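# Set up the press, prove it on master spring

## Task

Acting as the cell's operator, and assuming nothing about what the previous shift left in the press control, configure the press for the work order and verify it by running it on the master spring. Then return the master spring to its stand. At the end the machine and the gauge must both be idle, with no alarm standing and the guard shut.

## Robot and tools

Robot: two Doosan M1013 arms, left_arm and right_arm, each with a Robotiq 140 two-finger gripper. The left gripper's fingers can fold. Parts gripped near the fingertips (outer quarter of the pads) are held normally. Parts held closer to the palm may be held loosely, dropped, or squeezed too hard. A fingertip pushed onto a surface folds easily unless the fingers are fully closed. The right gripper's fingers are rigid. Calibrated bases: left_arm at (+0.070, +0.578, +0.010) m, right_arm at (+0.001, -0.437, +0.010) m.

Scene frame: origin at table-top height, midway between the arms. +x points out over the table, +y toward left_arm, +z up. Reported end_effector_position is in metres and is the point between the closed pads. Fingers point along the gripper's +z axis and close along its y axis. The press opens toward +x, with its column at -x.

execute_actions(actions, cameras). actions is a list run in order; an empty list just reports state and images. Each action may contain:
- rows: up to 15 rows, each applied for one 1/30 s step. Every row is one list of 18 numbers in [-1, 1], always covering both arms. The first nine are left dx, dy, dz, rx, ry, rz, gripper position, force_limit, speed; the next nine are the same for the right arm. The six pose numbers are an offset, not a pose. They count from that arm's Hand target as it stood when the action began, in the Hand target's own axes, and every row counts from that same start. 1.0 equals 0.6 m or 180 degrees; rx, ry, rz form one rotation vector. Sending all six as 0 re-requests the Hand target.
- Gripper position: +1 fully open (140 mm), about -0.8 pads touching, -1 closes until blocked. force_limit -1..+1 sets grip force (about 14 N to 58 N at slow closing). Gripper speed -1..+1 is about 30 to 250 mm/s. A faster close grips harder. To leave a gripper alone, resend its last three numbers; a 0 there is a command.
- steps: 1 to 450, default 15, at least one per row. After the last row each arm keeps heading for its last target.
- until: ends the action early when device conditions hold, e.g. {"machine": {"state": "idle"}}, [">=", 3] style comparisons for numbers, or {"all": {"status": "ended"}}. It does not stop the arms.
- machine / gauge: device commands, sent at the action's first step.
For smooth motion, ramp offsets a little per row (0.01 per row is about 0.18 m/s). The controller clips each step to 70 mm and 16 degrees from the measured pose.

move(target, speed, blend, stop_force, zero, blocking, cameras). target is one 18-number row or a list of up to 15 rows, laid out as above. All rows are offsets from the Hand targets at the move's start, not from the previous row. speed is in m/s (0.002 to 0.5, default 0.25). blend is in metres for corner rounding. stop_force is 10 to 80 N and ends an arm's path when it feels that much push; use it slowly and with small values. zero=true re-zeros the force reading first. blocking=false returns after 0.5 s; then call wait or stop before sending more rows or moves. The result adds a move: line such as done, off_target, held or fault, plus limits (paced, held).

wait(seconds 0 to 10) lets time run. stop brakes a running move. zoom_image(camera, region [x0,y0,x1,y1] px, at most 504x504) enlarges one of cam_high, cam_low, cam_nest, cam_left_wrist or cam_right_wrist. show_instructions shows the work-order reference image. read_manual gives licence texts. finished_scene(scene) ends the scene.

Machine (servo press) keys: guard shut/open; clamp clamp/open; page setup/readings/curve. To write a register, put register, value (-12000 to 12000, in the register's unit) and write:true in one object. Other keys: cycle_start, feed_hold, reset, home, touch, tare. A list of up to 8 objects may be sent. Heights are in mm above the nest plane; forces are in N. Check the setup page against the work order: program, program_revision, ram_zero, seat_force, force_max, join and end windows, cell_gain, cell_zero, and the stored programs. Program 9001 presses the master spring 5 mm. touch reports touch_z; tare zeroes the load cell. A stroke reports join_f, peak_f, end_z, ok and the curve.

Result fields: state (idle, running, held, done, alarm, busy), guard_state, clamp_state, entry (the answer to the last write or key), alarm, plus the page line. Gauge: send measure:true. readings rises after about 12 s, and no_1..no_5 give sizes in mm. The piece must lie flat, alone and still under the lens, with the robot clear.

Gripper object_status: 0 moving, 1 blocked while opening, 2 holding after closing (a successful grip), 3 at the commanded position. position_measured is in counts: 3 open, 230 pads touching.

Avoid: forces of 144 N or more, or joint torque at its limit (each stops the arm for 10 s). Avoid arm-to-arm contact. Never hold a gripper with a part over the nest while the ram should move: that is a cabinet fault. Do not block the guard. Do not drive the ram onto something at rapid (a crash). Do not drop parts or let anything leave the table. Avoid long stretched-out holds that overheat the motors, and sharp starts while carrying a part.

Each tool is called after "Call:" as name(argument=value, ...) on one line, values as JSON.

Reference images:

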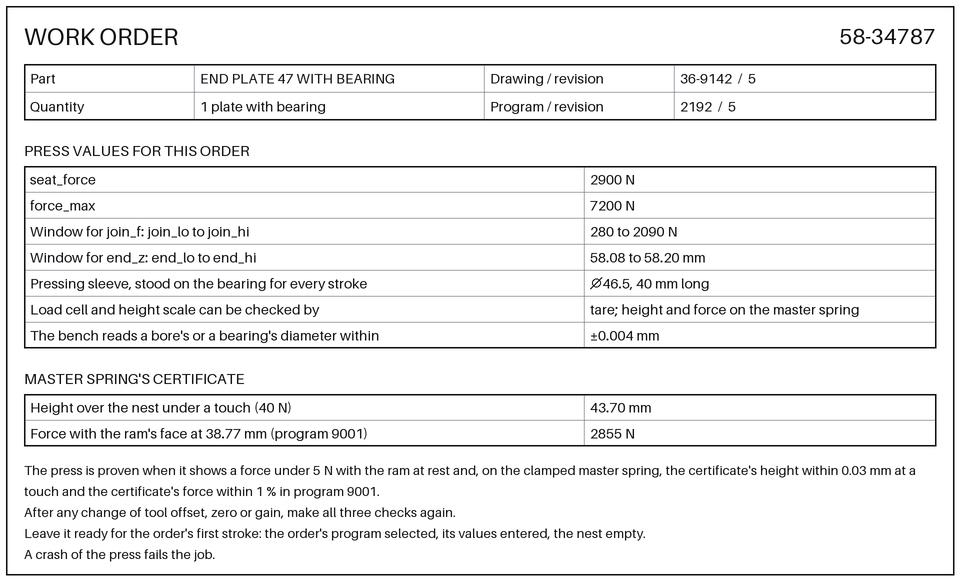

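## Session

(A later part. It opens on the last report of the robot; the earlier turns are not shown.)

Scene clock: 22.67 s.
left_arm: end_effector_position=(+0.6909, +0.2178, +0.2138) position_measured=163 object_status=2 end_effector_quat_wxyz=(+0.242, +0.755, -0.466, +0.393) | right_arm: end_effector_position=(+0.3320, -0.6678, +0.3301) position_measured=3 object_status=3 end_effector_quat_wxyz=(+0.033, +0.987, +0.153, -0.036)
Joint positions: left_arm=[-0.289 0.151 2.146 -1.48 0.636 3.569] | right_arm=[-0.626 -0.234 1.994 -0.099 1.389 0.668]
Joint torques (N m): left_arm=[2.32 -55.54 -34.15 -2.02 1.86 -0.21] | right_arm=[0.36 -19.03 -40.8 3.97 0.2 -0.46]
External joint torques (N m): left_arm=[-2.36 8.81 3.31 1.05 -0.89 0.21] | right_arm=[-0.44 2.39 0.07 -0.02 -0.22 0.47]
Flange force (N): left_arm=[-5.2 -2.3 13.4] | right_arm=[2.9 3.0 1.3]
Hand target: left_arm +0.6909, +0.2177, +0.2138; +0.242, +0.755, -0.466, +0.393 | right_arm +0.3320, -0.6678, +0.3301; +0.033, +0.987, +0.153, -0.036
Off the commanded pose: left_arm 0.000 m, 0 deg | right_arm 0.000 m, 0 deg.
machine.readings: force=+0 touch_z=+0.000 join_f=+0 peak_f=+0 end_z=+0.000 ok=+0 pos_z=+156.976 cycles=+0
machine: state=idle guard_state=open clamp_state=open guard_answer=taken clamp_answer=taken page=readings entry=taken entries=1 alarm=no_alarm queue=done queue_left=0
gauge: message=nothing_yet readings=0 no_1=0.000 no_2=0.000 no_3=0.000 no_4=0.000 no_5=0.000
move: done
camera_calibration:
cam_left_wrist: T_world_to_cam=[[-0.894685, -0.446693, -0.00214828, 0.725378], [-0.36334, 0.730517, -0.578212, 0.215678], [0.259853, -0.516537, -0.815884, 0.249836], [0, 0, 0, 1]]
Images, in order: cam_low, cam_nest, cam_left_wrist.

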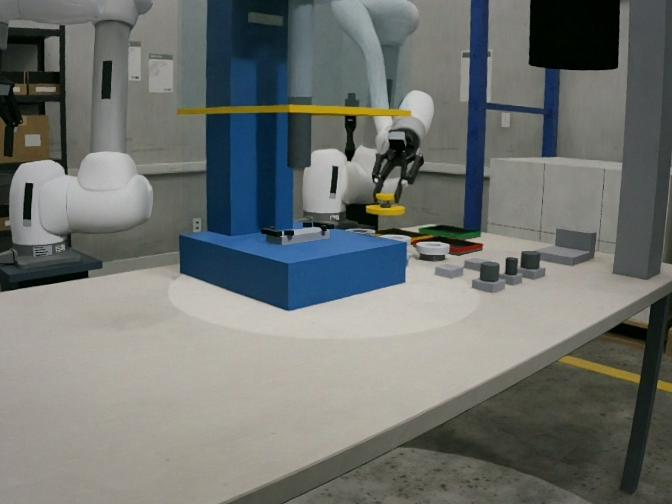

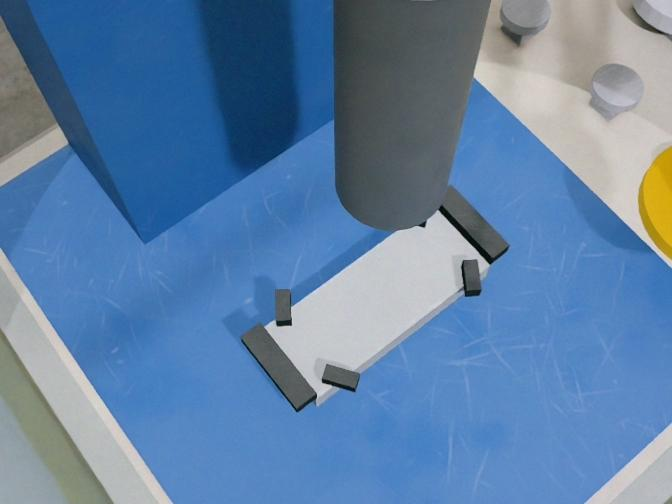

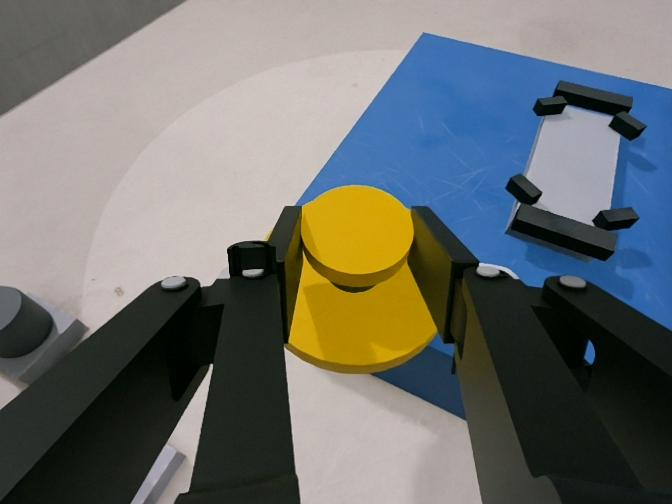

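Call:
move(target=[0.1133,0.2927,0.1967,0,0,0,-1,0.3,-1,0,0,0,0,0,0,1,1,1], speed=0.12)

Call:
zoom_image(camera="cam_nest", region=[150, 50, 550, 450])

Call:
zoom_image(camera="cam_low", region=[170, 90, 420, 310])

Scene clock: 28.87 s.
left_arm: end_effector_position=(+0.5950, +0.0176, +0.2019) position_measured=163 object_status=2 end_effector_quat_wxyz=(+0.242, +0.755, -0.466, +0.393) | right_arm: end_effector_position=(+0.3320, -0.6678, +0.3301) position_measured=3 object_status=3 end_effector_quat_wxyz=(+0.033, +0.987, +0.153, -0.036)
Joint positions: left_arm=[-0.726 0.167 2.155 -1.898 0.319 3.705] | right_arm=[-0.626 -0.234 1.994 -0.099 1.389 0.668]
Joint torques (N m): left_arm=[2.8 -57.74 -35.1 -2.1 2.52 -0.24] | right_arm=[0.09 -18.68 -40.71 3.97 0.17 -0.45]
External joint torques (N m): left_arm=[-2.68 9.42 4.41 0.46 -1.28 0.24] | right_arm=[-0.1 2.04 -0.04 -0.02 -0.19 0.45]
Flange force (N): left_arm=[0.0 0.0 0.0] | right_arm=[3.2 2.2 0.9]
Hand target: left_arm +0.5948, +0.0177, +0.2017; +0.242, +0.755, -0.466, +0.393 | right_arm +0.3320, -0.6678, +0.3301; +0.033, +0.987, +0.153, -0.036
Off the commanded pose: left_arm 0.000 m, 0 deg | right_arm 0.000 m, 0 deg.
machine.readings: force=+0 touch_z=+0.000 join_f=+0 peak_f=+0 end_z=+0.000 ok=+0 pos_z=+156.976 cycles=+0
machine: state=idle guard_state=open clamp_state=open guard_answer=taken clamp_answer=taken page=readings entry=taken entries=1 alarm=no_alarm queue=done queue_left=0
gauge: message=nothing_yet readings=0 no_1=0.000 no_2=0.000 no_3=0.000 no_4=0.000 no_5=0.000
move: done
camera_calibration:
cam_left_wrist: T_world_to_cam=[[-0.894703, -0.446657, -0.00225054, 0.550138], [-0.363188, 0.730421, -0.578429, 0.320119], [0.260003, -0.516704, -0.81573, 0.16154], [0, 0, 0, 1]]
cam_right_wrist: T_world_to_cam=[[0.329221, -0.942799, 0.0523808, -0.747536], [-0.869425, -0.281023, 0.406358, -0.028283], [-0.368393, -0.179323, -0.912211, 0.44446], [0, 0, 0, 1]]

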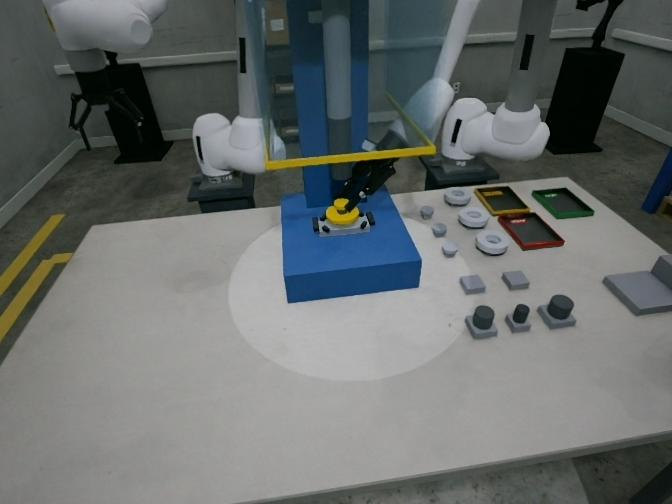

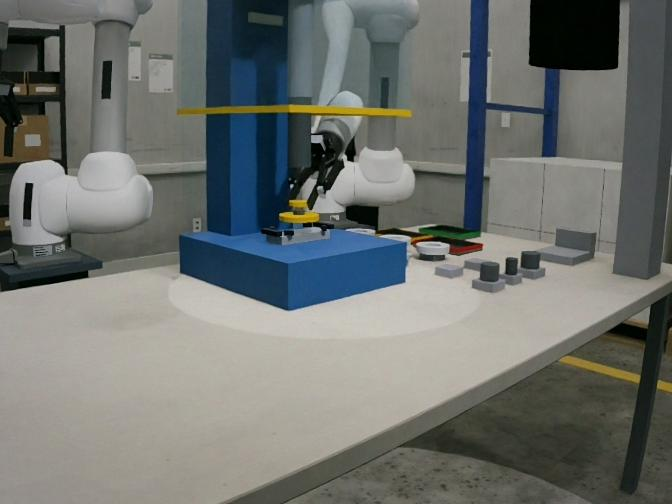

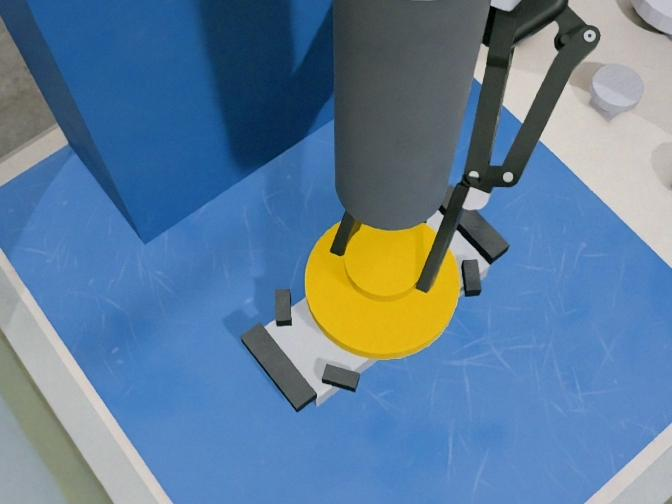

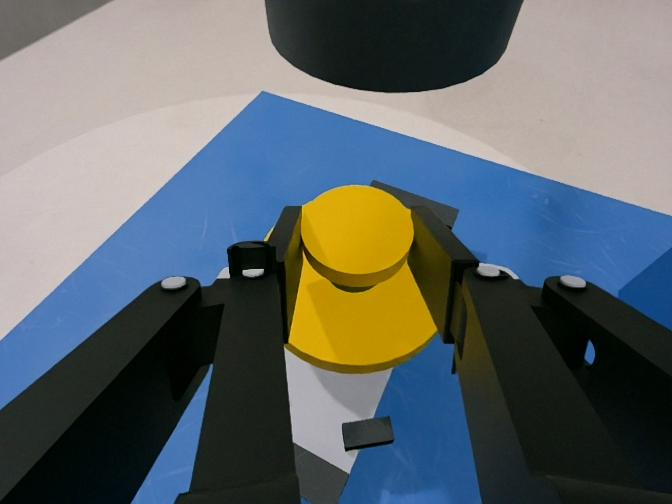

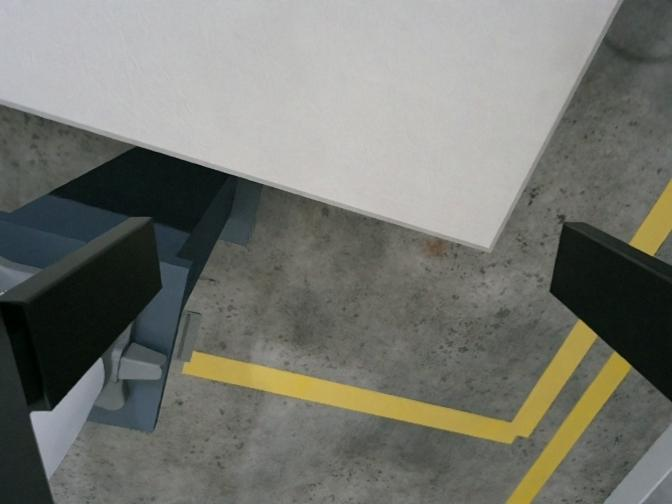

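Scaled by 1.260.

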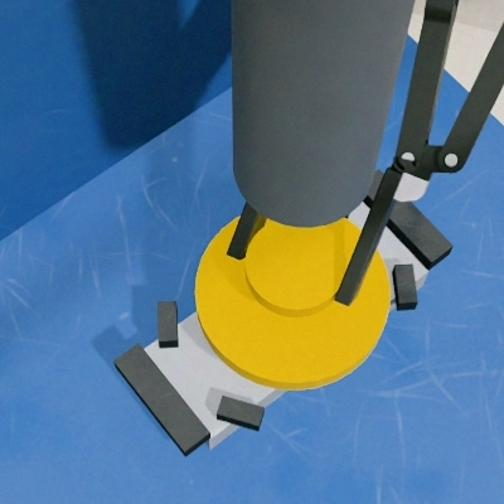

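Scaled by 2.016.

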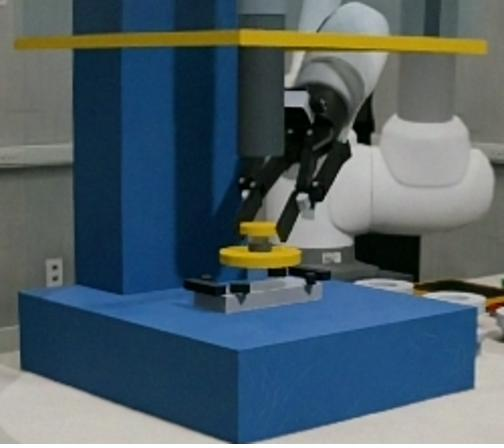

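Call:
move(target=[-0.0323,0.0067,0.0118,0,0,0,-1,0.3,-1,0,0,0,0,0,0,1,1,1], speed=0.05, cameras=["cam_nest","cam_low","cam_left_wrist"])

Call:
zoom_image(camera="cam_nest", region=[200, 160, 540, 440])

Call:
zoom_image(camera="cam_low", region=[250, 190, 350, 260])

Scene clock: 30.77 s.
left_arm: end_effector_position=(+0.5888, +0.0207, +0.1818) position_measured=163 object_status=2 end_effector_quat_wxyz=(+0.242, +0.755, -0.466, +0.393) | right_arm: end_effector_position=(+0.3320, -0.6678, +0.3301) position_measured=3 object_status=3 end_effector_quat_wxyz=(+0.033, +0.987, +0.153, -0.036)
Joint positions: left_arm=[-0.729 0.185 2.182 -2.026 0.334 3.838] | right_arm=[-0.626 -0.234 1.994 -0.099 1.389 0.668]
Joint torques (N m): left_arm=[2.81 -57.78 -33.32 -2.29 2.86 -0.23] | right_arm=[0.54 -18.98 -40.69 3.94 0.19 -0.46]
External joint torques (N m): left_arm=[-2.76 8.88 3.83 0.34 -1.36 0.23] | right_arm=[-0.35 1.67 -0.12 0.03 -0.21 0.47]
Flange force (N): left_arm=[0.0 0.0 0.0] | right_arm=[2.4 2.2 0.8]
Hand target: left_arm +0.5888, +0.0207, +0.1817; +0.242, +0.755, -0.466, +0.393 | right_arm +0.3320, -0.6678, +0.3301; +0.033, +0.987, +0.153, -0.036
Off the commanded pose: left_arm 0.000 m, 0 deg | right_arm 0.000 m, 0 deg.
machine.readings: force=+0 touch_z=+0.000 join_f=+0 peak_f=+0 end_z=+0.000 ok=+0 pos_z=+156.976 cycles=+0
machine: state=idle guard_state=open clamp_state=open guard_answer=taken clamp_answer=taken page=readings entry=taken entries=1 alarm=no_alarm queue=done queue_left=0
gauge: message=nothing_yet readings=0 no_1=0.000 no_2=0.000 no_3=0.000 no_4=0.000 no_5=0.000
move: done
camera_calibration:
cam_left_wrist: T_world_to_cam=[[-0.89472, -0.446623, -0.00210808, 0.545947], [-0.363311, 0.73055, -0.578189, 0.304018], [0.259772, -0.516551, -0.8159, 0.148451], [0, 0, 0, 1]]
Images, in order: cam_low, cam_nest, cam_left_wrist.

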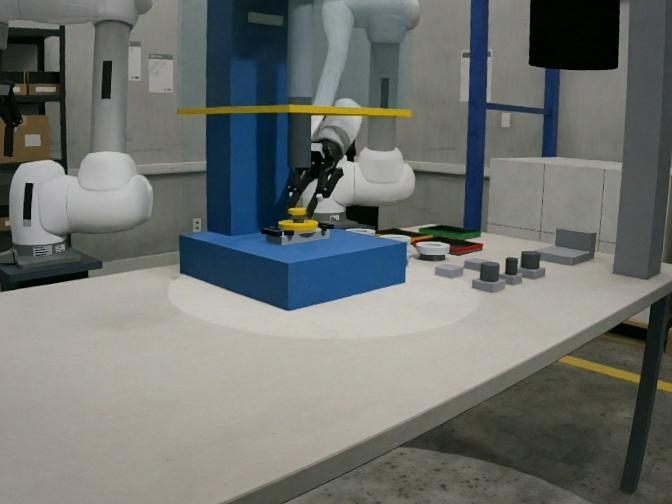

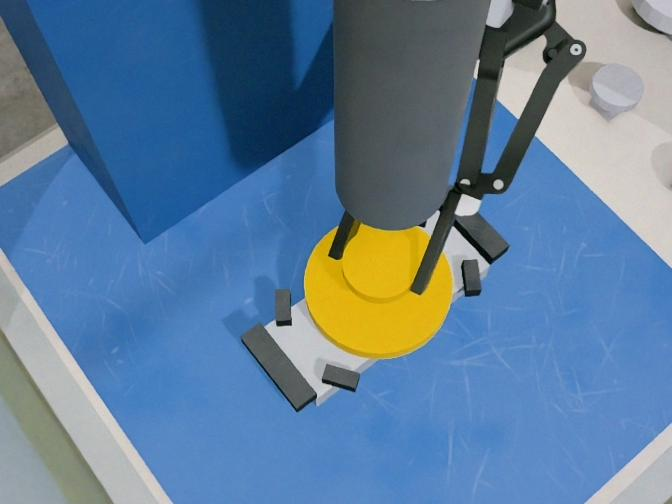

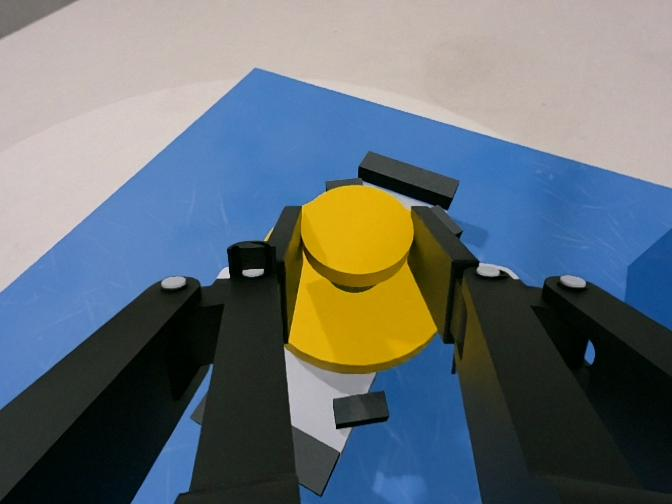

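Scaled by 1.482.

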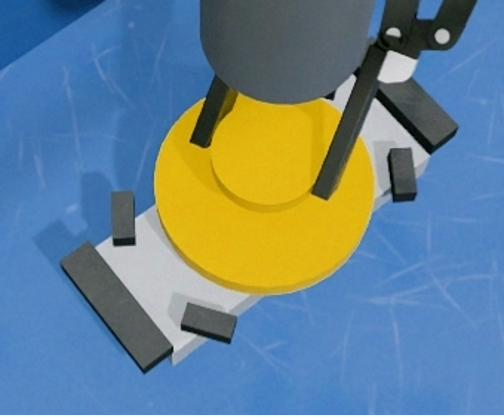

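Scaled by 5.040.

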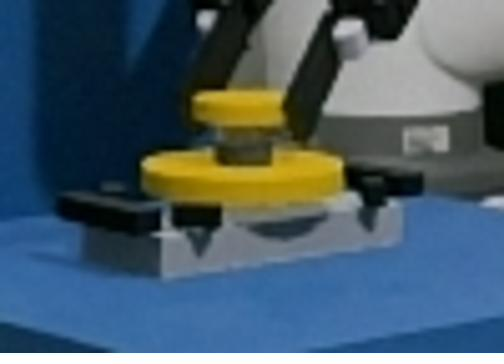

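Call:
move(target=[-0.0109,0,0.00765,0,0,0,-1,0.3,-1,0,0,0,0,0,0,1,1,1], speed=0.03, cameras=["cam_nest","cam_low"])

Call:
zoom_image(camera="cam_low", region=[250, 190, 350, 260])

Call:
zoom_image(camera="cam_nest", region=[200, 160, 540, 440])

Scene clock: 31.97 s.
left_arm: end_effector_position=(+0.5888, +0.0207, +0.1738) position_measured=163 object_status=2 end_effector_quat_wxyz=(+0.242, +0.755, -0.466, +0.393) | right_arm: end_effector_position=(+0.3320, -0.6678, +0.3301) position_measured=3 object_status=3 end_effector_quat_wxyz=(+0.033, +0.987, +0.153, -0.036)
Joint positions: left_arm=[-0.729 0.196 2.188 -2.069 0.342 3.884] | right_arm=[-0.626 -0.234 1.994 -0.099 1.389 0.668]
Joint torques (N m): left_arm=[2.48 -58.6 -32.87 -2.18 3.11 -0.17] | right_arm=[0.2 -18.82 -40.73 3.98 0.2 -0.46]
External joint torques (N m): left_arm=[-2.53 9.06 3.89 0.15 -1.52 0.17] | right_arm=[-0.27 2.26 0.04 -0.04 -0.22 0.46]
Flange force (N): left_arm=[0.0 0.0 0.0] | right_arm=[3.1 2.7 1.2]
Hand target: left_arm +0.5888, +0.0207, +0.1738; +0.242, +0.755, -0.466, +0.393 | right_arm +0.3320, -0.6678, +0.3301; +0.033, +0.987, +0.153, -0.036
Off the commanded pose: left_arm 0.000 m, 0 deg | right_arm 0.000 m, 0 deg.
machine.readings: force=+0 touch_z=+0.000 join_f=+0 peak_f=+0 end_z=+0.000 ok=+0 pos_z=+156.976 cycles=+0
machine: state=idle guard_state=open clamp_state=open guard_answer=taken clamp_answer=taken page=readings entry=taken entries=1 alarm=no_alarm queue=done queue_left=0
gauge: message=nothing_yet readings=0 no_1=0.000 no_2=0.000 no_3=0.000 no_4=0.000 no_5=0.000
move: done
Images, in order: cam_low, cam_nest.

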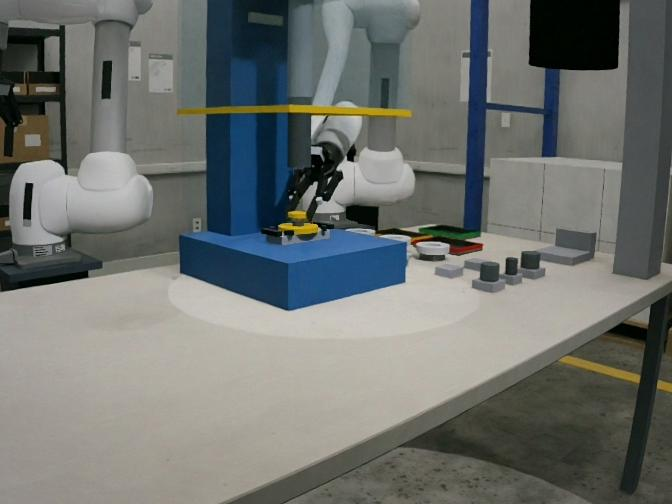

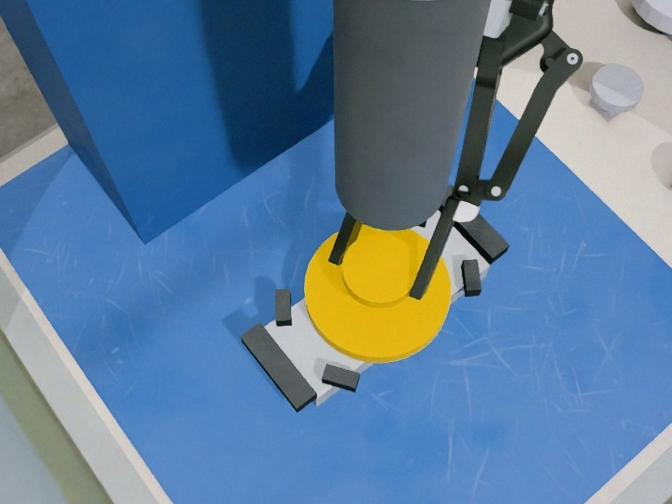

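Scaled by 5.040.

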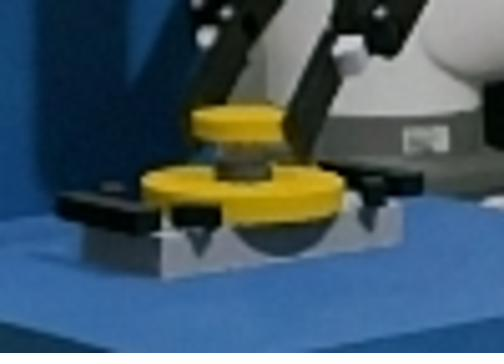

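Scaled by 1.482.

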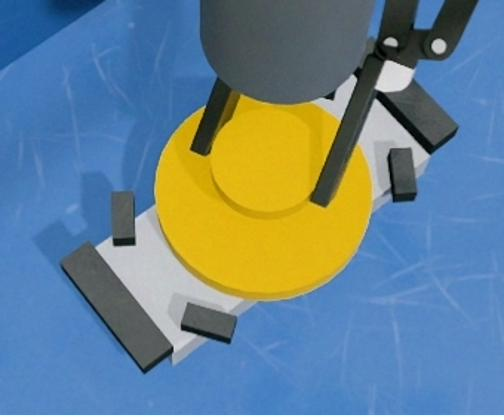

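Call:
execute_actions(actions=[{"rows":[[-0.00137,0,0.00096,0,0,0,-1,0.3,-1,0,0,0,0,0,0,1,1,1]],"steps":15},{"rows":[[-0.00137,0,0.00096,0,0,0,-1,0.3,-1,0,0,0,0,0,0,1,1,1]],"steps":15},{"rows":[[-0.00137,0,0.00096,0,0,0,-1,0.3,-1,0,0,0,0,0,0,1,1,1]],"steps":15}], cameras=["cam_nest","cam_low"])

Call:
zoom_image(camera="cam_low", region=[250, 190, 350, 260])

Scene clock: 34.07 s.
left_arm: end_effector_position=(+0.5888, +0.0206, +0.1708) position_measured=163 object_status=2 end_effector_quat_wxyz=(+0.242, +0.755, -0.466, +0.393) | right_arm: end_effector_position=(+0.3320, -0.6678, +0.3301) position_measured=3 object_status=3 end_effector_quat_wxyz=(+0.033, +0.987, +0.153, -0.036)
Joint positions: left_arm=[-0.729 0.2 2.19 -2.085 0.345 3.9] | right_arm=[-0.626 -0.234 1.994 -0.099 1.389 0.668]
Joint torques (N m): left_arm=[-0.57 -40.57 -21.33 -0.91 -0.04 -0.17] | right_arm=[0.1 -18.94 -40.8 4.01 0.19 -0.47]
External joint torques (N m): left_arm=[0.67 -9.26 -7.46 -1.15 1.65 0.17] | right_arm=[-0.09 2.39 0.1 -0.06 -0.21 0.47]
External joint torques at the end of the 1st action: left_arm=[-2.7 9.08 3.83 0.43 -1.51 0.17] | right_arm=[-0.21 1.77 0.01 -0.04 -0.2 0.49]
External joint torques at the end of the 2nd action: left_arm=[-2.05 9.09 4.06 0.4 -1.66 0.21] | right_arm=[-0.42 1.88 -0.01 0.01 -0.21 0.47]
Flange force (N): left_arm=[0.0 0.0 0.0] | right_arm=[3.6 2.5 1.3]
Flange force at the end of the 1st action (N): left_arm=[0.0 0.0 0.0] | right_arm=[2.7 1.9 1.0]
Flange force at the end of the 2nd action (N): left_arm=[0.0 0.0 0.0] | right_arm=[2.4 2.4 1.0]
Hand target: left_arm +0.5888, +0.0207, +0.1707; +0.242, +0.755, -0.466, +0.393 | right_arm +0.3320, -0.6678, +0.3301; +0.033, +0.987, +0.153, -0.036
Off the commanded pose: left_arm 0.000 m, 0 deg | right_arm 0.000 m, 0 deg.
machine.readings: force=+0 touch_z=+0.000 join_f=+0 peak_f=+0 end_z=+0.000 ok=+0 pos_z=+156.976 cycles=+0
machine: state=idle guard_state=open clamp_state=open guard_answer=taken clamp_answer=taken page=readings entry=taken entries=1 alarm=no_alarm queue=done queue_left=0
gauge: message=nothing_yet readings=0 no_1=0.000 no_2=0.000 no_3=0.000 no_4=0.000 no_5=0.000
Images, in order: cam_low, cam_nest.

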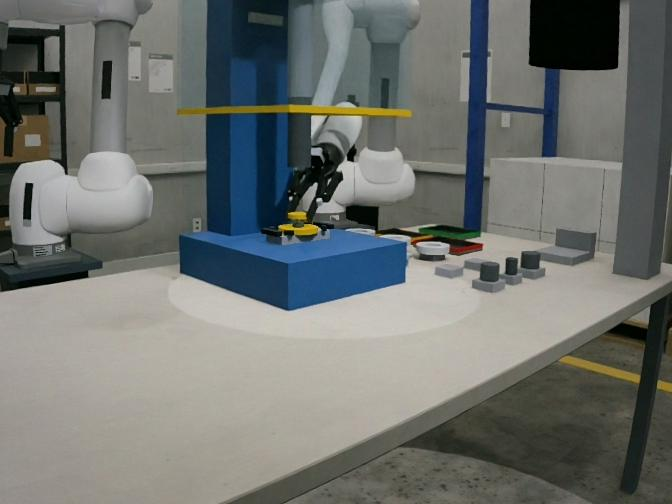

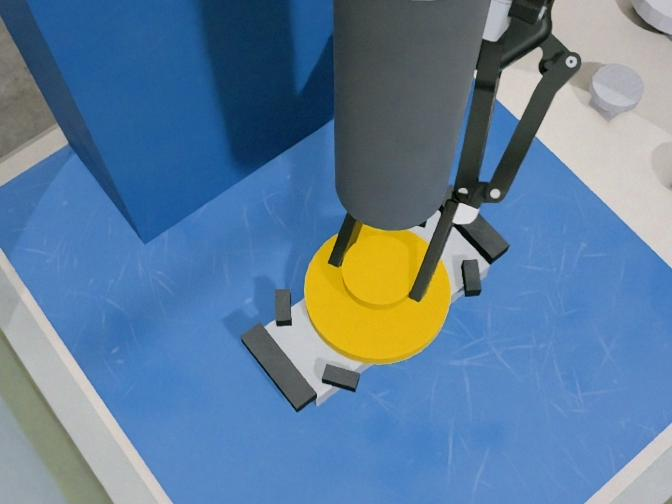

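Scaled by 5.040.

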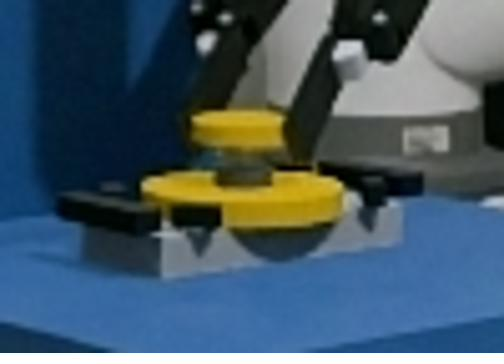

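Call:
execute_actions(actions=[{"rows":[[0.0005,0,-0.00035,0,0,0,-1,0.3,-1,0,0,0,0,0,0,1,1,1]],"steps":12},{"rows":[[0,0,0,0,0,0,0.1,0.3,-1,0,0,0,0,0,0,1,1,1]],"steps":55}], cameras=["cam_nest","cam_left_wrist"])

Call:
zoom_image(camera="cam_nest", region=[200, 160, 540, 440])

Scene clock: 37.27 s.
left_arm: end_effector_position=(+0.5888, +0.0207, +0.1711) position_measured=117 object_status=3 end_effector_quat_wxyz=(+0.242, +0.755, -0.466, +0.393) | right_arm: end_effector_position=(+0.3320, -0.6678, +0.3301) position_measured=3 object_status=3 end_effector_quat_wxyz=(+0.033, +0.987, +0.153, -0.036)
Joint positions: left_arm=[-0.729 0.2 2.19 -2.083 0.345 3.898] | right_arm=[-0.626 -0.234 1.994 -0.099 1.389 0.668]
Joint torques (N m): left_arm=[2.41 -52.95 -27.84 -1.91 1.52 -0.24] | right_arm=[0.3 -19.29 -40.75 3.99 0.18 -0.46]
External joint torques (N m): left_arm=[-2.42 3.19 -0.94 -0.15 0.08 0.24] | right_arm=[-0.39 2.32 -0.02 -0.04 -0.19 0.46]
External joint torques at the end of the 1st action: left_arm=[-2.35 -1.16 -8.4 -1.2 1.51 0.09] | right_arm=[-0.49 2.31 -0.06 -0.01 -0.22 0.42]
Flange force (N): left_arm=[0.0 0.0 0.0] | right_arm=[3.0 3.0 1.1]
Flange force at the end of the 1st action (N): left_arm=[0.0 0.0 0.0] | right_arm=[2.7 3.2 1.1]
Hand target: left_arm +0.5888, +0.0207, +0.1711; +0.242, +0.755, -0.466, +0.393 | right_arm +0.3320, -0.6678, +0.3301; +0.033, +0.987, +0.153, -0.036
Off the commanded pose: left_arm 0.000 m, 0 deg | right_arm 0.000 m, 0 deg.
machine.readings: force=+0 touch_z=+0.000 join_f=+0 peak_f=+0 end_z=+0.000 ok=+0 pos_z=+156.976 cycles=+0
machine: state=idle guard_state=open clamp_state=open guard_answer=taken clamp_answer=taken page=readings entry=taken entries=1 alarm=no_alarm queue=done queue_left=0
gauge: message=nothing_yet readings=0 no_1=0.000 no_2=0.000 no_3=0.000 no_4=0.000 no_5=0.000
camera_calibration:
cam_left_wrist: T_world_to_cam=[[-0.894721, -0.446621, -0.00211266, 0.545924], [-0.363307, 0.730551, -0.578189, 0.297873], [0.259775, -0.51655, -0.8159, 0.139763], [0, 0, 0, 1]]
Images, in order: cam_nest, cam_left_wrist.

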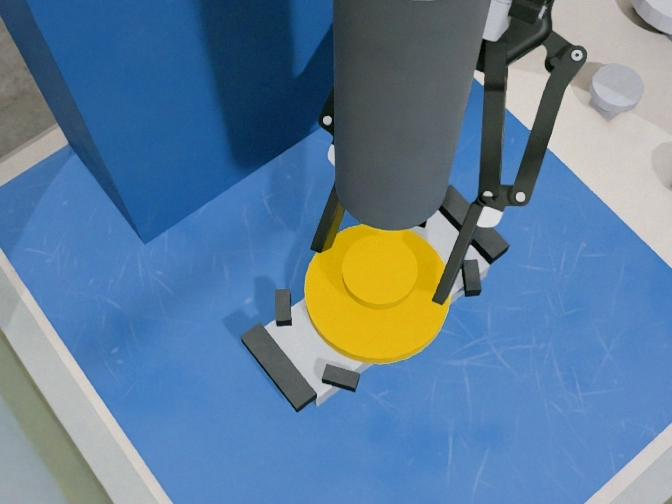

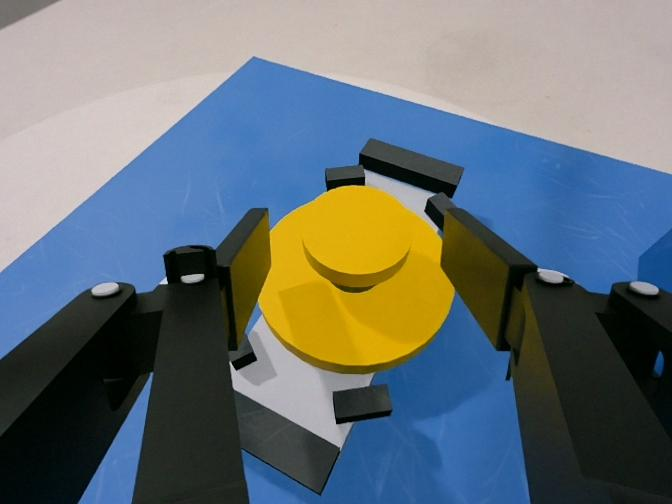

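Scaled by 1.482.

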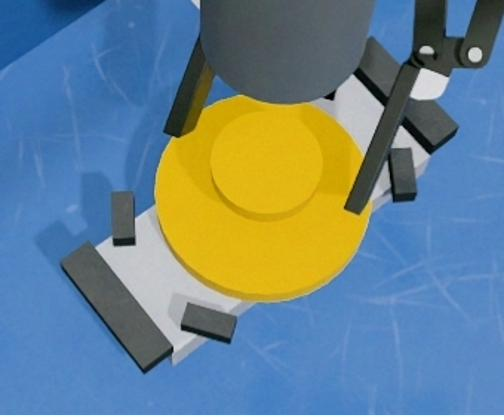

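Call:
move(target=[[-0.0388,0,-0.0643,0,0,0,0.1,0.3,-1,0,0,0,0,0,0,1,1,1],[-0.1937,-0.338,-0.361,0,0,0,0.1,0.3,-1,0,0,0,0,0,0,1,1,1]], speed=[0.08,0.2], blend=0.01, cameras=["cam_high","cam_nest","cam_left_wrist"])

Scene clock: 39.97 s.
left_arm: end_effector_position=(+0.6605, +0.3298, +0.2003) position_measured=117 object_status=3 end_effector_quat_wxyz=(+0.242, +0.755, -0.466, +0.393) | right_arm: end_effector_position=(+0.3320, -0.6678, +0.3301) position_measured=3 object_status=3 end_effector_quat_wxyz=(+0.033, +0.987, +0.153, -0.036)
Joint positions: left_arm=[-0.076 0.105 2.233 -1.405 0.786 3.663] | right_arm=[-0.626 -0.234 1.994 -0.099 1.389 0.668]
Joint torques (N m): left_arm=[2.59 -43.85 -28.26 -0.71 1.18 -0.21] | right_arm=[0.4 -18.8 -40.75 3.97 0.22 -0.45]
External joint torques (N m): left_arm=[-2.62 3.64 -0.82 -0.2 -0.01 0.21] | right_arm=[-0.42 1.58 -0.11 -0.02 -0.24 0.45]
Flange force (N): left_arm=[0.0 -2.9 9.8] | right_arm=[2.1 2.2 0.8]
Hand target: left_arm +0.6606, +0.3298, +0.2003; +0.242, +0.755, -0.466, +0.393 | right_arm +0.3320, -0.6678, +0.3301; +0.033, +0.987, +0.153, -0.036
Off the commanded pose: left_arm 0.000 m, 0 deg | right_arm 0.000 m, 0 deg.
machine.readings: force=+0 touch_z=+0.000 join_f=+0 peak_f=+0 end_z=+0.000 ok=+0 pos_z=+156.976 cycles=+0
machine: state=idle guard_state=open clamp_state=open guard_answer=taken clamp_answer=taken page=readings entry=taken entries=1 alarm=no_alarm queue=done queue_left=0
gauge: message=nothing_yet readings=0 no_1=0.000 no_2=0.000 no_3=0.000 no_4=0.000 no_5=0.000
move: done
camera_calibration:
cam_left_wrist: T_world_to_cam=[[-0.89473, -0.446603, -0.0021018, 0.748209], [-0.363297, 0.730556, -0.57819, 0.11499], [0.259757, -0.51656, -0.8159, 0.30463], [0, 0, 0, 1]]
Images, in order: cam_high, cam_nest, cam_left_wrist.

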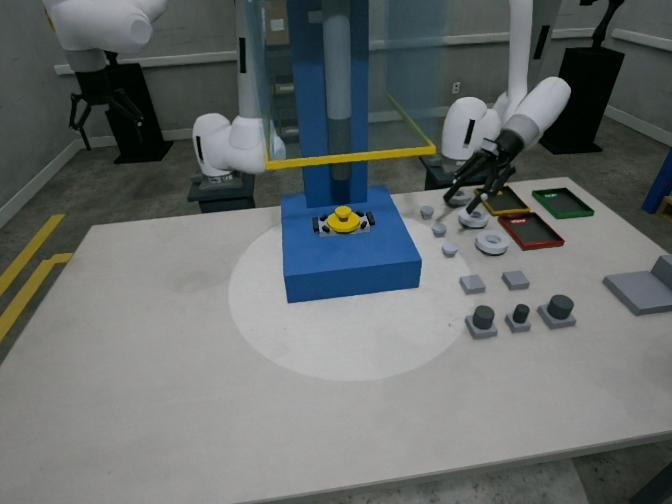

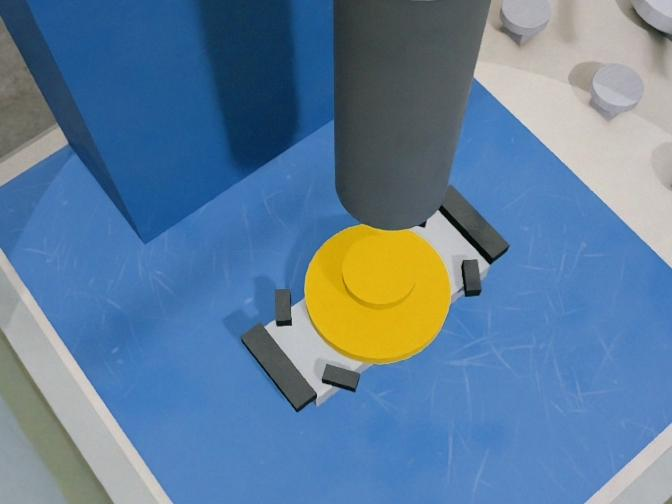

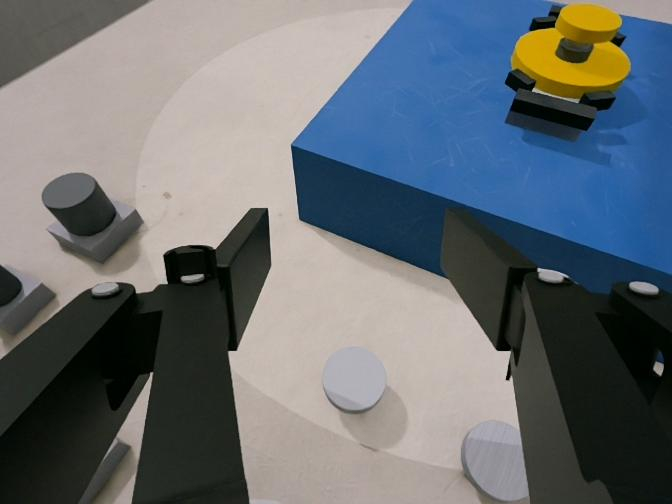

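Call:
execute_actions(actions=[{"machine":[{"clamp":"clamp"},{"guard":"shut"},{"tare":true},{"touch":true}],"steps":450,"until":{"machine":{"queue":["!=","running"]}}},{"steps":300,"until":{"machine":{"queue":["!=","running"]}}}], cameras=["cam_nest"])

Scene clock: 55.03 s.
left_arm: end_effector_position=(+0.6606, +0.3298, +0.2003) position_measured=117 object_status=3 end_effector_quat_wxyz=(+0.242, +0.755, -0.466, +0.393) | right_arm: end_effector_position=(+0.3320, -0.6678, +0.3301) position_measured=3 object_status=3 end_effector_quat_wxyz=(+0.033, +0.987, +0.153, -0.036)
Joint positions: left_arm=[-0.076 0.105 2.233 -1.405 0.786 3.663] | right_arm=[-0.626 -0.234 1.994 -0.099 1.389 0.668]
Joint torques (N m): left_arm=[2.16 -43.5 -28.13 -0.79 1.18 -0.18] | right_arm=[0.18 -18.84 -40.77 4 0.2 -0.49]
External joint torques (N m): left_arm=[-2.2 3.31 -0.92 -0.12 -0.02 0.18] | right_arm=[-0.1 1.68 -0.09 -0.03 -0.22 0.49]
External joint torques at the end of the 1st action: left_arm=[-2.63 3.01 -1.02 -0.11 -0.01 0.24] | right_arm=[-0.29 1.83 0.05 -0.01 -0.23 0.46]
Flange force (N): left_arm=[0.1 -3.1 8.5] | right_arm=[2.9 1.7 0.8]
Flange force at the end of the 1st action (N): left_arm=[0.8 -2.4 8.8] | right_arm=[2.6 2.1 1.1]
Hand target: left_arm +0.6606, +0.3298, +0.2003; +0.242, +0.755, -0.466, +0.393 | right_arm +0.3320, -0.6678, +0.3301; +0.033, +0.987, +0.153, -0.036
Tool commands: left_gripper/position=+0.1 left_gripper/force_limit=+0.3 left_gripper/speed=-1.0 right_gripper/position=+1.0 right_gripper/force_limit=+1.0 right_gripper/speed=+1.0
Off the commanded pose: left_arm 0.000 m, 0 deg | right_arm 0.000 m, 0 deg.
machine.readings: force=+0 touch_z=+44.435 join_f=+0 peak_f=+0 end_z=+0.000 ok=+0 pos_z=+156.976 cycles=+0
machine: state=idle guard_state=shut clamp_state=clamped guard_answer=taken clamp_answer=taken page=readings entry=taken entries=3 alarm=no_alarm queue=done queue_left=0
gauge: message=nothing_yet readings=0 no_1=0.000 no_2=0.000 no_3=0.000 no_4=0.000 no_5=0.000
Images, in order: cam_nest.

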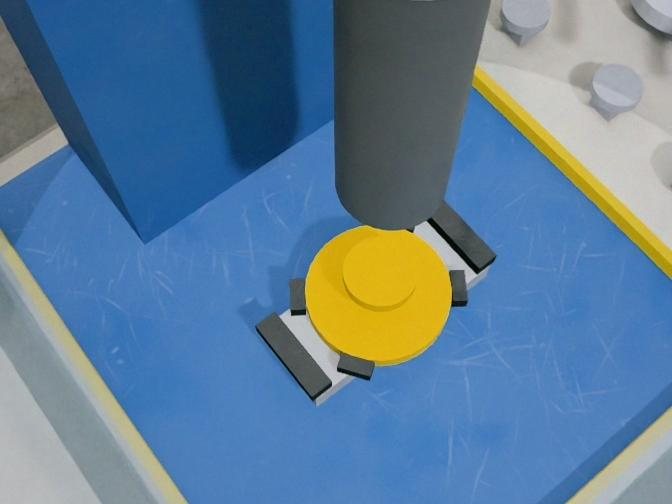

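Call:
execute_actions(actions=[{"machine":[{"register":"ram_zero","value":163.759,"write":true},{"register":"program","value":9001,"write":true},{"page":"setup"}],"steps":60,"until":{"machine":{"queue":["!=","running"]}}},{"machine":{"page":"readings"},"steps":5}], cameras=[])

Call:
execute_actions(actions=[{"machine":{"page":"setup"},"steps":5}], cameras=[])

Scene clock: 56.27 s.
External joint torques at the end of the 1st action: left_arm=[-2.5 3.17 -0.92 -0.17 -0.01 0.22] | right_arm=[-0.29 2.1 -0.04 -0.02 -0.19 0.46]
Flange force at the end of the 1st action (N): left_arm=[0.4 -2.6 8.9] | right_arm=[2.9 2.6 1.0]
Tool commands: left_gripper/position=+0.1 left_gripper/force_limit=+0.3 left_gripper/speed=-1.0 right_gripper/position=+1.0 right_gripper/force_limit=+1.0 right_gripper/speed=+1.0
Off the commanded pose: left_arm 0.000 m, 0 deg | right_arm 0.000 m, 0 deg.
machine.readings: force=+0 touch_z=+44.435 join_f=+0 peak_f=+0 end_z=+0.000 ok=+0 pos_z=+156.976 cycles=+0
machine: state=idle guard_state=shut clamp_state=clamped guard_answer=taken clamp_answer=taken page=readings entry=taken entries=5 alarm=no_alarm queue=done queue_left=0
gauge: message=nothing_yet readings=0 no_1=0.000 no_2=0.000 no_3=0.000 no_4=0.000 no_5=0.000

Scene clock: 56.63 s.
left_arm: end_effector_position=(+0.6606, +0.3298, +0.2003) position_measured=117 object_status=3 end_effector_quat_wxyz=(+0.242, +0.755, -0.466, +0.393) | right_arm: end_effector_position=(+0.3320, -0.6678, +0.3301) position_measured=3 object_status=3 end_effector_quat_wxyz=(+0.033, +0.987, +0.153, -0.036)
Joint positions: left_arm=[-0.076 0.105 2.233 -1.405 0.786 3.663] | right_arm=[-0.626 -0.234 1.994 -0.099 1.389 0.668]
Joint torques (N m): left_arm=[2.45 -43.3 -28.1 -0.77 1.13 -0.18] | right_arm=[0.37 -18.87 -40.71 3.99 0.17 -0.46]
External joint torques (N m): left_arm=[-2.48 3.07 -1.05 -0.14 0.03 0.18] | right_arm=[-0.41 1.66 -0.2 -0.04 -0.19 0.47]
Flange force (N): left_arm=[0.7 -2.7 8.6] | right_arm=[2.3 2.3 0.6]
Hand target: left_arm +0.6606, +0.3298, +0.2003; +0.242, +0.755, -0.466, +0.393 | right_arm +0.3320, -0.6678, +0.3301; +0.033, +0.987, +0.153, -0.036
Tool commands: left_gripper/position=+0.1 left_gripper/force_limit=+0.3 left_gripper/speed=-1.0 right_gripper/position=+1.0 right_gripper/force_limit=+1.0 right_gripper/speed=+1.0
Off the commanded pose: left_arm 0.000 m, 0 deg | right_arm 0.000 m, 0 deg.
machine.setup: program=+9001 ram_zero=+163.759 seat_force=+2900 force_max=+6300 join_lo=+0 join_hi=+12000 end_lo=+56.500 end_hi=+65.500 cell_gain=+1.052 cell_zero=-99 program_revision=+1 program_top=+38.770 stored1_number=+2192 stored1_revision=+5 stored2_number=+4839 stored2_revision=+2 stored3_number=+3239 stored3_revision=+6 stored4_number=+6660 stored4_revision=+3 stored5_number=+9001 stored5_revision=+1
machine: state=idle guard_state=shut clamp_state=clamped guard_answer=taken clamp_answer=taken page=setup entry=taken entries=5 alarm=no_alarm queue=done queue_left=0
gauge: message=nothing_yet readings=0 no_1=0.000 no_2=0.000 no_3=0.000 no_4=0.000 no_5=0.000

Call:
execute_actions(actions=[{"machine":[{"page":"readings"},{"tare":true},{"touch":true}],"steps":15},{"steps":450,"until":{"machine":{"queue":["!=","running"]}}}], cameras=[])

Scene clock: 67.70 s.
left_arm: end_effector_position=(+0.6606, +0.3298, +0.2003) position_measured=117 object_status=3 end_effector_quat_wxyz=(+0.242, +0.755, -0.466, +0.393) | right_arm: end_effector_position=(+0.3320, -0.6678, +0.3301) position_measured=3 object_status=3 end_effector_quat_wxyz=(+0.033, +0.987, +0.153, -0.036)
Joint positions: left_arm=[-0.076 0.105 2.233 -1.405 0.786 3.663] | right_arm=[-0.626 -0.234 1.994 -0.099 1.389 0.668]
Joint torques (N m): left_arm=[2.67 -43.03 -28.27 -0.76 1.25 -0.18] | right_arm=[0.19 -19.02 -40.7 3.98 0.18 -0.46]
External joint torques (N m): left_arm=[-2.7 2.86 -0.74 -0.15 -0.09 0.18] | right_arm=[-0.17 2.01 -0.05 -0.03 -0.19 0.46]
External joint torques at the end of the 1st action: left_arm=[-2.8 3.21 -0.89 -0.16 -0.02 0.22] | right_arm=[0.09 2.28 0 0.02 -0.22 0.46]
Flange force (N): left_arm=[0.8 -1.6 8.7] | right_arm=[3.1 2.3 0.9]
Flange force at the end of the 1st action (N): left_arm=[0.7 -2.3 9.4] | right_arm=[3.9 2.2 1.1]
Hand target: left_arm +0.6606, +0.3298, +0.2003; +0.242, +0.755, -0.466, +0.393 | right_arm +0.3320, -0.6678, +0.3301; +0.033, +0.987, +0.153, -0.036
Tool commands: left_gripper/position=+0.1 left_gripper/force_limit=+0.3 left_gripper/speed=-1.0 right_gripper/position=+1.0 right_gripper/force_limit=+1.0 right_gripper/speed=+1.0
Off the commanded pose: left_arm 0.000 m, 0 deg | right_arm 0.000 m, 0 deg.
machine.readings: force=+0 touch_z=+43.690 join_f=+0 peak_f=+0 end_z=+0.000 ok=+0 pos_z=+156.241 cycles=+0
machine: state=idle guard_state=shut clamp_state=clamped guard_answer=taken clamp_answer=taken page=readings entry=taken entries=7 alarm=no_alarm queue=done queue_left=0
gauge: message=nothing_yet readings=0 no_1=0.000 no_2=0.000 no_3=0.000 no_4=0.000 no_5=0.000

Call:
execute_actions(actions=[{"machine":{"cycle_start":true},"steps":450,"until":{"any":{"status":"ended"}}},{"machine":{"page":"curve"},"steps":3}], cameras=[])

Call:
execute_actions(actions=[{"machine":{"page":"readings"},"steps":3}], cameras=[])

Scene clock: 71.23 s.
External joint torques at the end of the 1st action: left_arm=[-2.94 2.95 -0.87 -0.12 0 0.19] | right_arm=[-0.1 0.92 -0.21 -0.02 -0.15 0.5]
Flange force at the end of the 1st action (N): left_arm=[1.1 -1.8 9.1] | right_arm=[2.1 0.9 0.2]
Tool commands: left_gripper/position=+0.1 left_gripper/force_limit=+0.3 left_gripper/speed=-1.0 right_gripper/position=+1.0 right_gripper/force_limit=+1.0 right_gripper/speed=+1.0
Off the commanded pose: left_arm 0.000 m, 0 deg | right_arm 0.000 m, 0 deg.
machine.curve: curve1_z=+44.770 curve1_f=+2 curve2_z=+43.913 curve2_f=+17 curve3_z=+43.056 curve3_f=+876 curve4_z=+42.199 curve4_f=+1954 curve5_z=+41.341 curve5_f=+3034 curve6_z=+40.484 curve6_f=+4115 curve7_z=+39.627 curve7_f=+5212 curve8_z=+38.770 curve8_f=+6304
machine: state=alarm guard_state=shut clamp_state=clamped guard_answer=taken clamp_answer=taken page=curve entry=taken entries=8 alarm=force_limit queue=done queue_left=0
gauge: message=nothing_yet readings=0 no_1=0.000 no_2=0.000 no_3=0.000 no_4=0.000 no_5=0.000

Scene clock: 71.53 s.
left_arm: end_effector_position=(+0.6606, +0.3298, +0.2003) position_measured=117 object_status=3 end_effector_quat_wxyz=(+0.242, +0.755, -0.466, +0.393) | right_arm: end_effector_position=(+0.3320, -0.6678, +0.3301) position_measured=3 object_status=3 end_effector_quat_wxyz=(+0.033, +0.987, +0.153, -0.036)
Joint positions: left_arm=[-0.076 0.105 2.233 -1.405 0.786 3.663] | right_arm=[-0.626 -0.234 1.994 -0.099 1.389 0.668]
Joint torques (N m): left_arm=[2.52 -43.31 -28.12 -0.79 1.21 -0.19] | right_arm=[0.29 -19.25 -40.85 3.98 0.16 -0.44]
External joint torques (N m): left_arm=[-2.4 3.06 -0.97 -0.12 -0.06 0.19] | right_arm=[-0.35 2.73 0.17 -0.04 -0.18 0.44]
Flange force (N): left_arm=[0.6 -2.6 8.5] | right_arm=[3.4 3.3 1.5]
Hand target: left_arm +0.6606, +0.3298, +0.2003; +0.242, +0.755, -0.466, +0.393 | right_arm +0.3320, -0.6678, +0.3301; +0.033, +0.987, +0.153, -0.036
Tool commands: left_gripper/position=+0.1 left_gripper/force_limit=+0.3 left_gripper/speed=-1.0 right_gripper/position=+1.0 right_gripper/force_limit=+1.0 right_gripper/speed=+1.0
Off the commanded pose: left_arm 0.000 m, 0 deg | right_arm 0.000 m, 0 deg.
machine.readings: force=+6306 touch_z=+43.690 join_f=+5930 peak_f=+6306 end_z=+38.768 ok=+0 pos_z=+38.768 cycles=+0
machine: state=alarm guard_state=shut clamp_state=clamped guard_answer=taken clamp_answer=taken page=readings entry=taken entries=8 alarm=force_limit queue=done queue_left=0
gauge: message=nothing_yet readings=0 no_1=0.000 no_2=0.000 no_3=0.000 no_4=0.000 no_5=0.000

Call:
execute_actions(actions=[{"machine":[{"reset":true},{"home":true},{"register":"ram_zero","value":163.711,"write":true},{"register":"cell_gain","value":0.472,"write":true},{"register":"force_max","value":7200,"write":true},{"tare":true},{"touch":true},{"cycle_start":true}],"steps":450,"until":{"machine":{"queue":["!=","running"]}}},{"steps":450,"until":{"machine":{"queue":["!=","running"]}}},{"machine":{"page":"curve"},"steps":3}], cameras=[])

Call:
execute_actions(actions=[{"machine":{"page":"readings"},"steps":3}], cameras=[])

Scene clock: 89.47 s.
External joint torques at the end of the 1st action: left_arm=[-2.37 2.44 -0.98 -0.19 -0.03 0.19] | right_arm=[-0.2 1.74 -0.11 -0.04 -0.18 0.45]
External joint torques at the end of the 2nd action: left_arm=[-2.52 2.99 -1.07 -0.12 -0.04 0.23] | right_arm=[-0.42 2.27 -0.05 -0.03 -0.21 0.46]
Flange force at the end of the 1st action (N): left_arm=[0.9 -1.8 7.8] | right_arm=[2.7 2.1 0.7]
Flange force at the end of the 2nd action (N): left_arm=[0.8 -2.6 8.7] | right_arm=[2.9 3.0 1.1]
Tool commands: left_gripper/position=+0.1 left_gripper/force_limit=+0.3 left_gripper/speed=-1.0 right_gripper/position=+1.0 right_gripper/force_limit=+1.0 right_gripper/speed=+1.0
Off the commanded pose: left_arm 0.000 m, 0 deg | right_arm 0.000 m, 0 deg.
machine.curve: curve1_z=+44.770 curve1_f=+2 curve2_z=+43.913 curve2_f=+17 curve3_z=+43.056 curve3_f=+425 curve4_z=+42.199 curve4_f=+892 curve5_z=+41.341 curve5_f=+1390 curve6_z=+40.484 curve6_f=+1870 curve7_z=+39.627 curve7_f=+2361 curve8_z=+38.770 curve8_f=+2850
machine: state=done guard_state=shut clamp_state=clamped guard_answer=taken clamp_answer=taken page=curve entry=taken entries=16 alarm=no_alarm queue=done queue_left=0
gauge: message=nothing_yet readings=0 no_1=0.000 no_2=0.000 no_3=0.000 no_4=0.000 no_5=0.000

Scene clock: 89.77 s.
left_arm: end_effector_position=(+0.6606, +0.3298, +0.2003) position_measured=117 object_status=3 end_effector_quat_wxyz=(+0.242, +0.755, -0.466, +0.393) | right_arm: end_effector_position=(+0.3320, -0.6678, +0.3301) position_measured=3 object_status=3 end_effector_quat_wxyz=(+0.033, +0.987, +0.153, -0.036)
Joint positions: left_arm=[-0.076 0.105 2.233 -1.405 0.786 3.663] | right_arm=[-0.626 -0.234 1.994 -0.099 1.389 0.668]
Joint torques (N m): left_arm=[2.3 -43.4 -28.1 -0.79 1.13 -0.16] | right_arm=[0.29 -18.82 -40.63 3.93 0.18 -0.48]
External joint torques (N m): left_arm=[-2.28 3.2 -0.96 -0.12 0.02 0.16] | right_arm=[-0.36 2.21 -0.05 0.01 -0.2 0.48]
Flange force (N): left_arm=[0.4 -3.0 8.4] | right_arm=[3.0 2.8 1.0]
Hand target: left_arm +0.6606, +0.3298, +0.2003; +0.242, +0.755, -0.466, +0.393 | right_arm +0.3320, -0.6678, +0.3301; +0.033, +0.987, +0.153, -0.036
Tool commands: left_gripper/position=+0.1 left_gripper/force_limit=+0.3 left_gripper/speed=-1.0 right_gripper/position=+1.0 right_gripper/force_limit=+1.0 right_gripper/speed=+1.0
Off the commanded pose: left_arm 0.000 m, 0 deg | right_arm 0.000 m, 0 deg.
machine.readings: force=+0 touch_z=+43.715 join_f=+2687 peak_f=+2851 end_z=+38.768 ok=+0 pos_z=+156.289 cycles=+1
machine: state=done guard_state=shut clamp_state=clamped guard_answer=taken clamp_answer=taken page=readings entry=taken entries=16 alarm=no_alarm queue=done queue_left=0
gauge: message=nothing_yet readings=0 no_1=0.000 no_2=0.000 no_3=0.000 no_4=0.000 no_5=0.000


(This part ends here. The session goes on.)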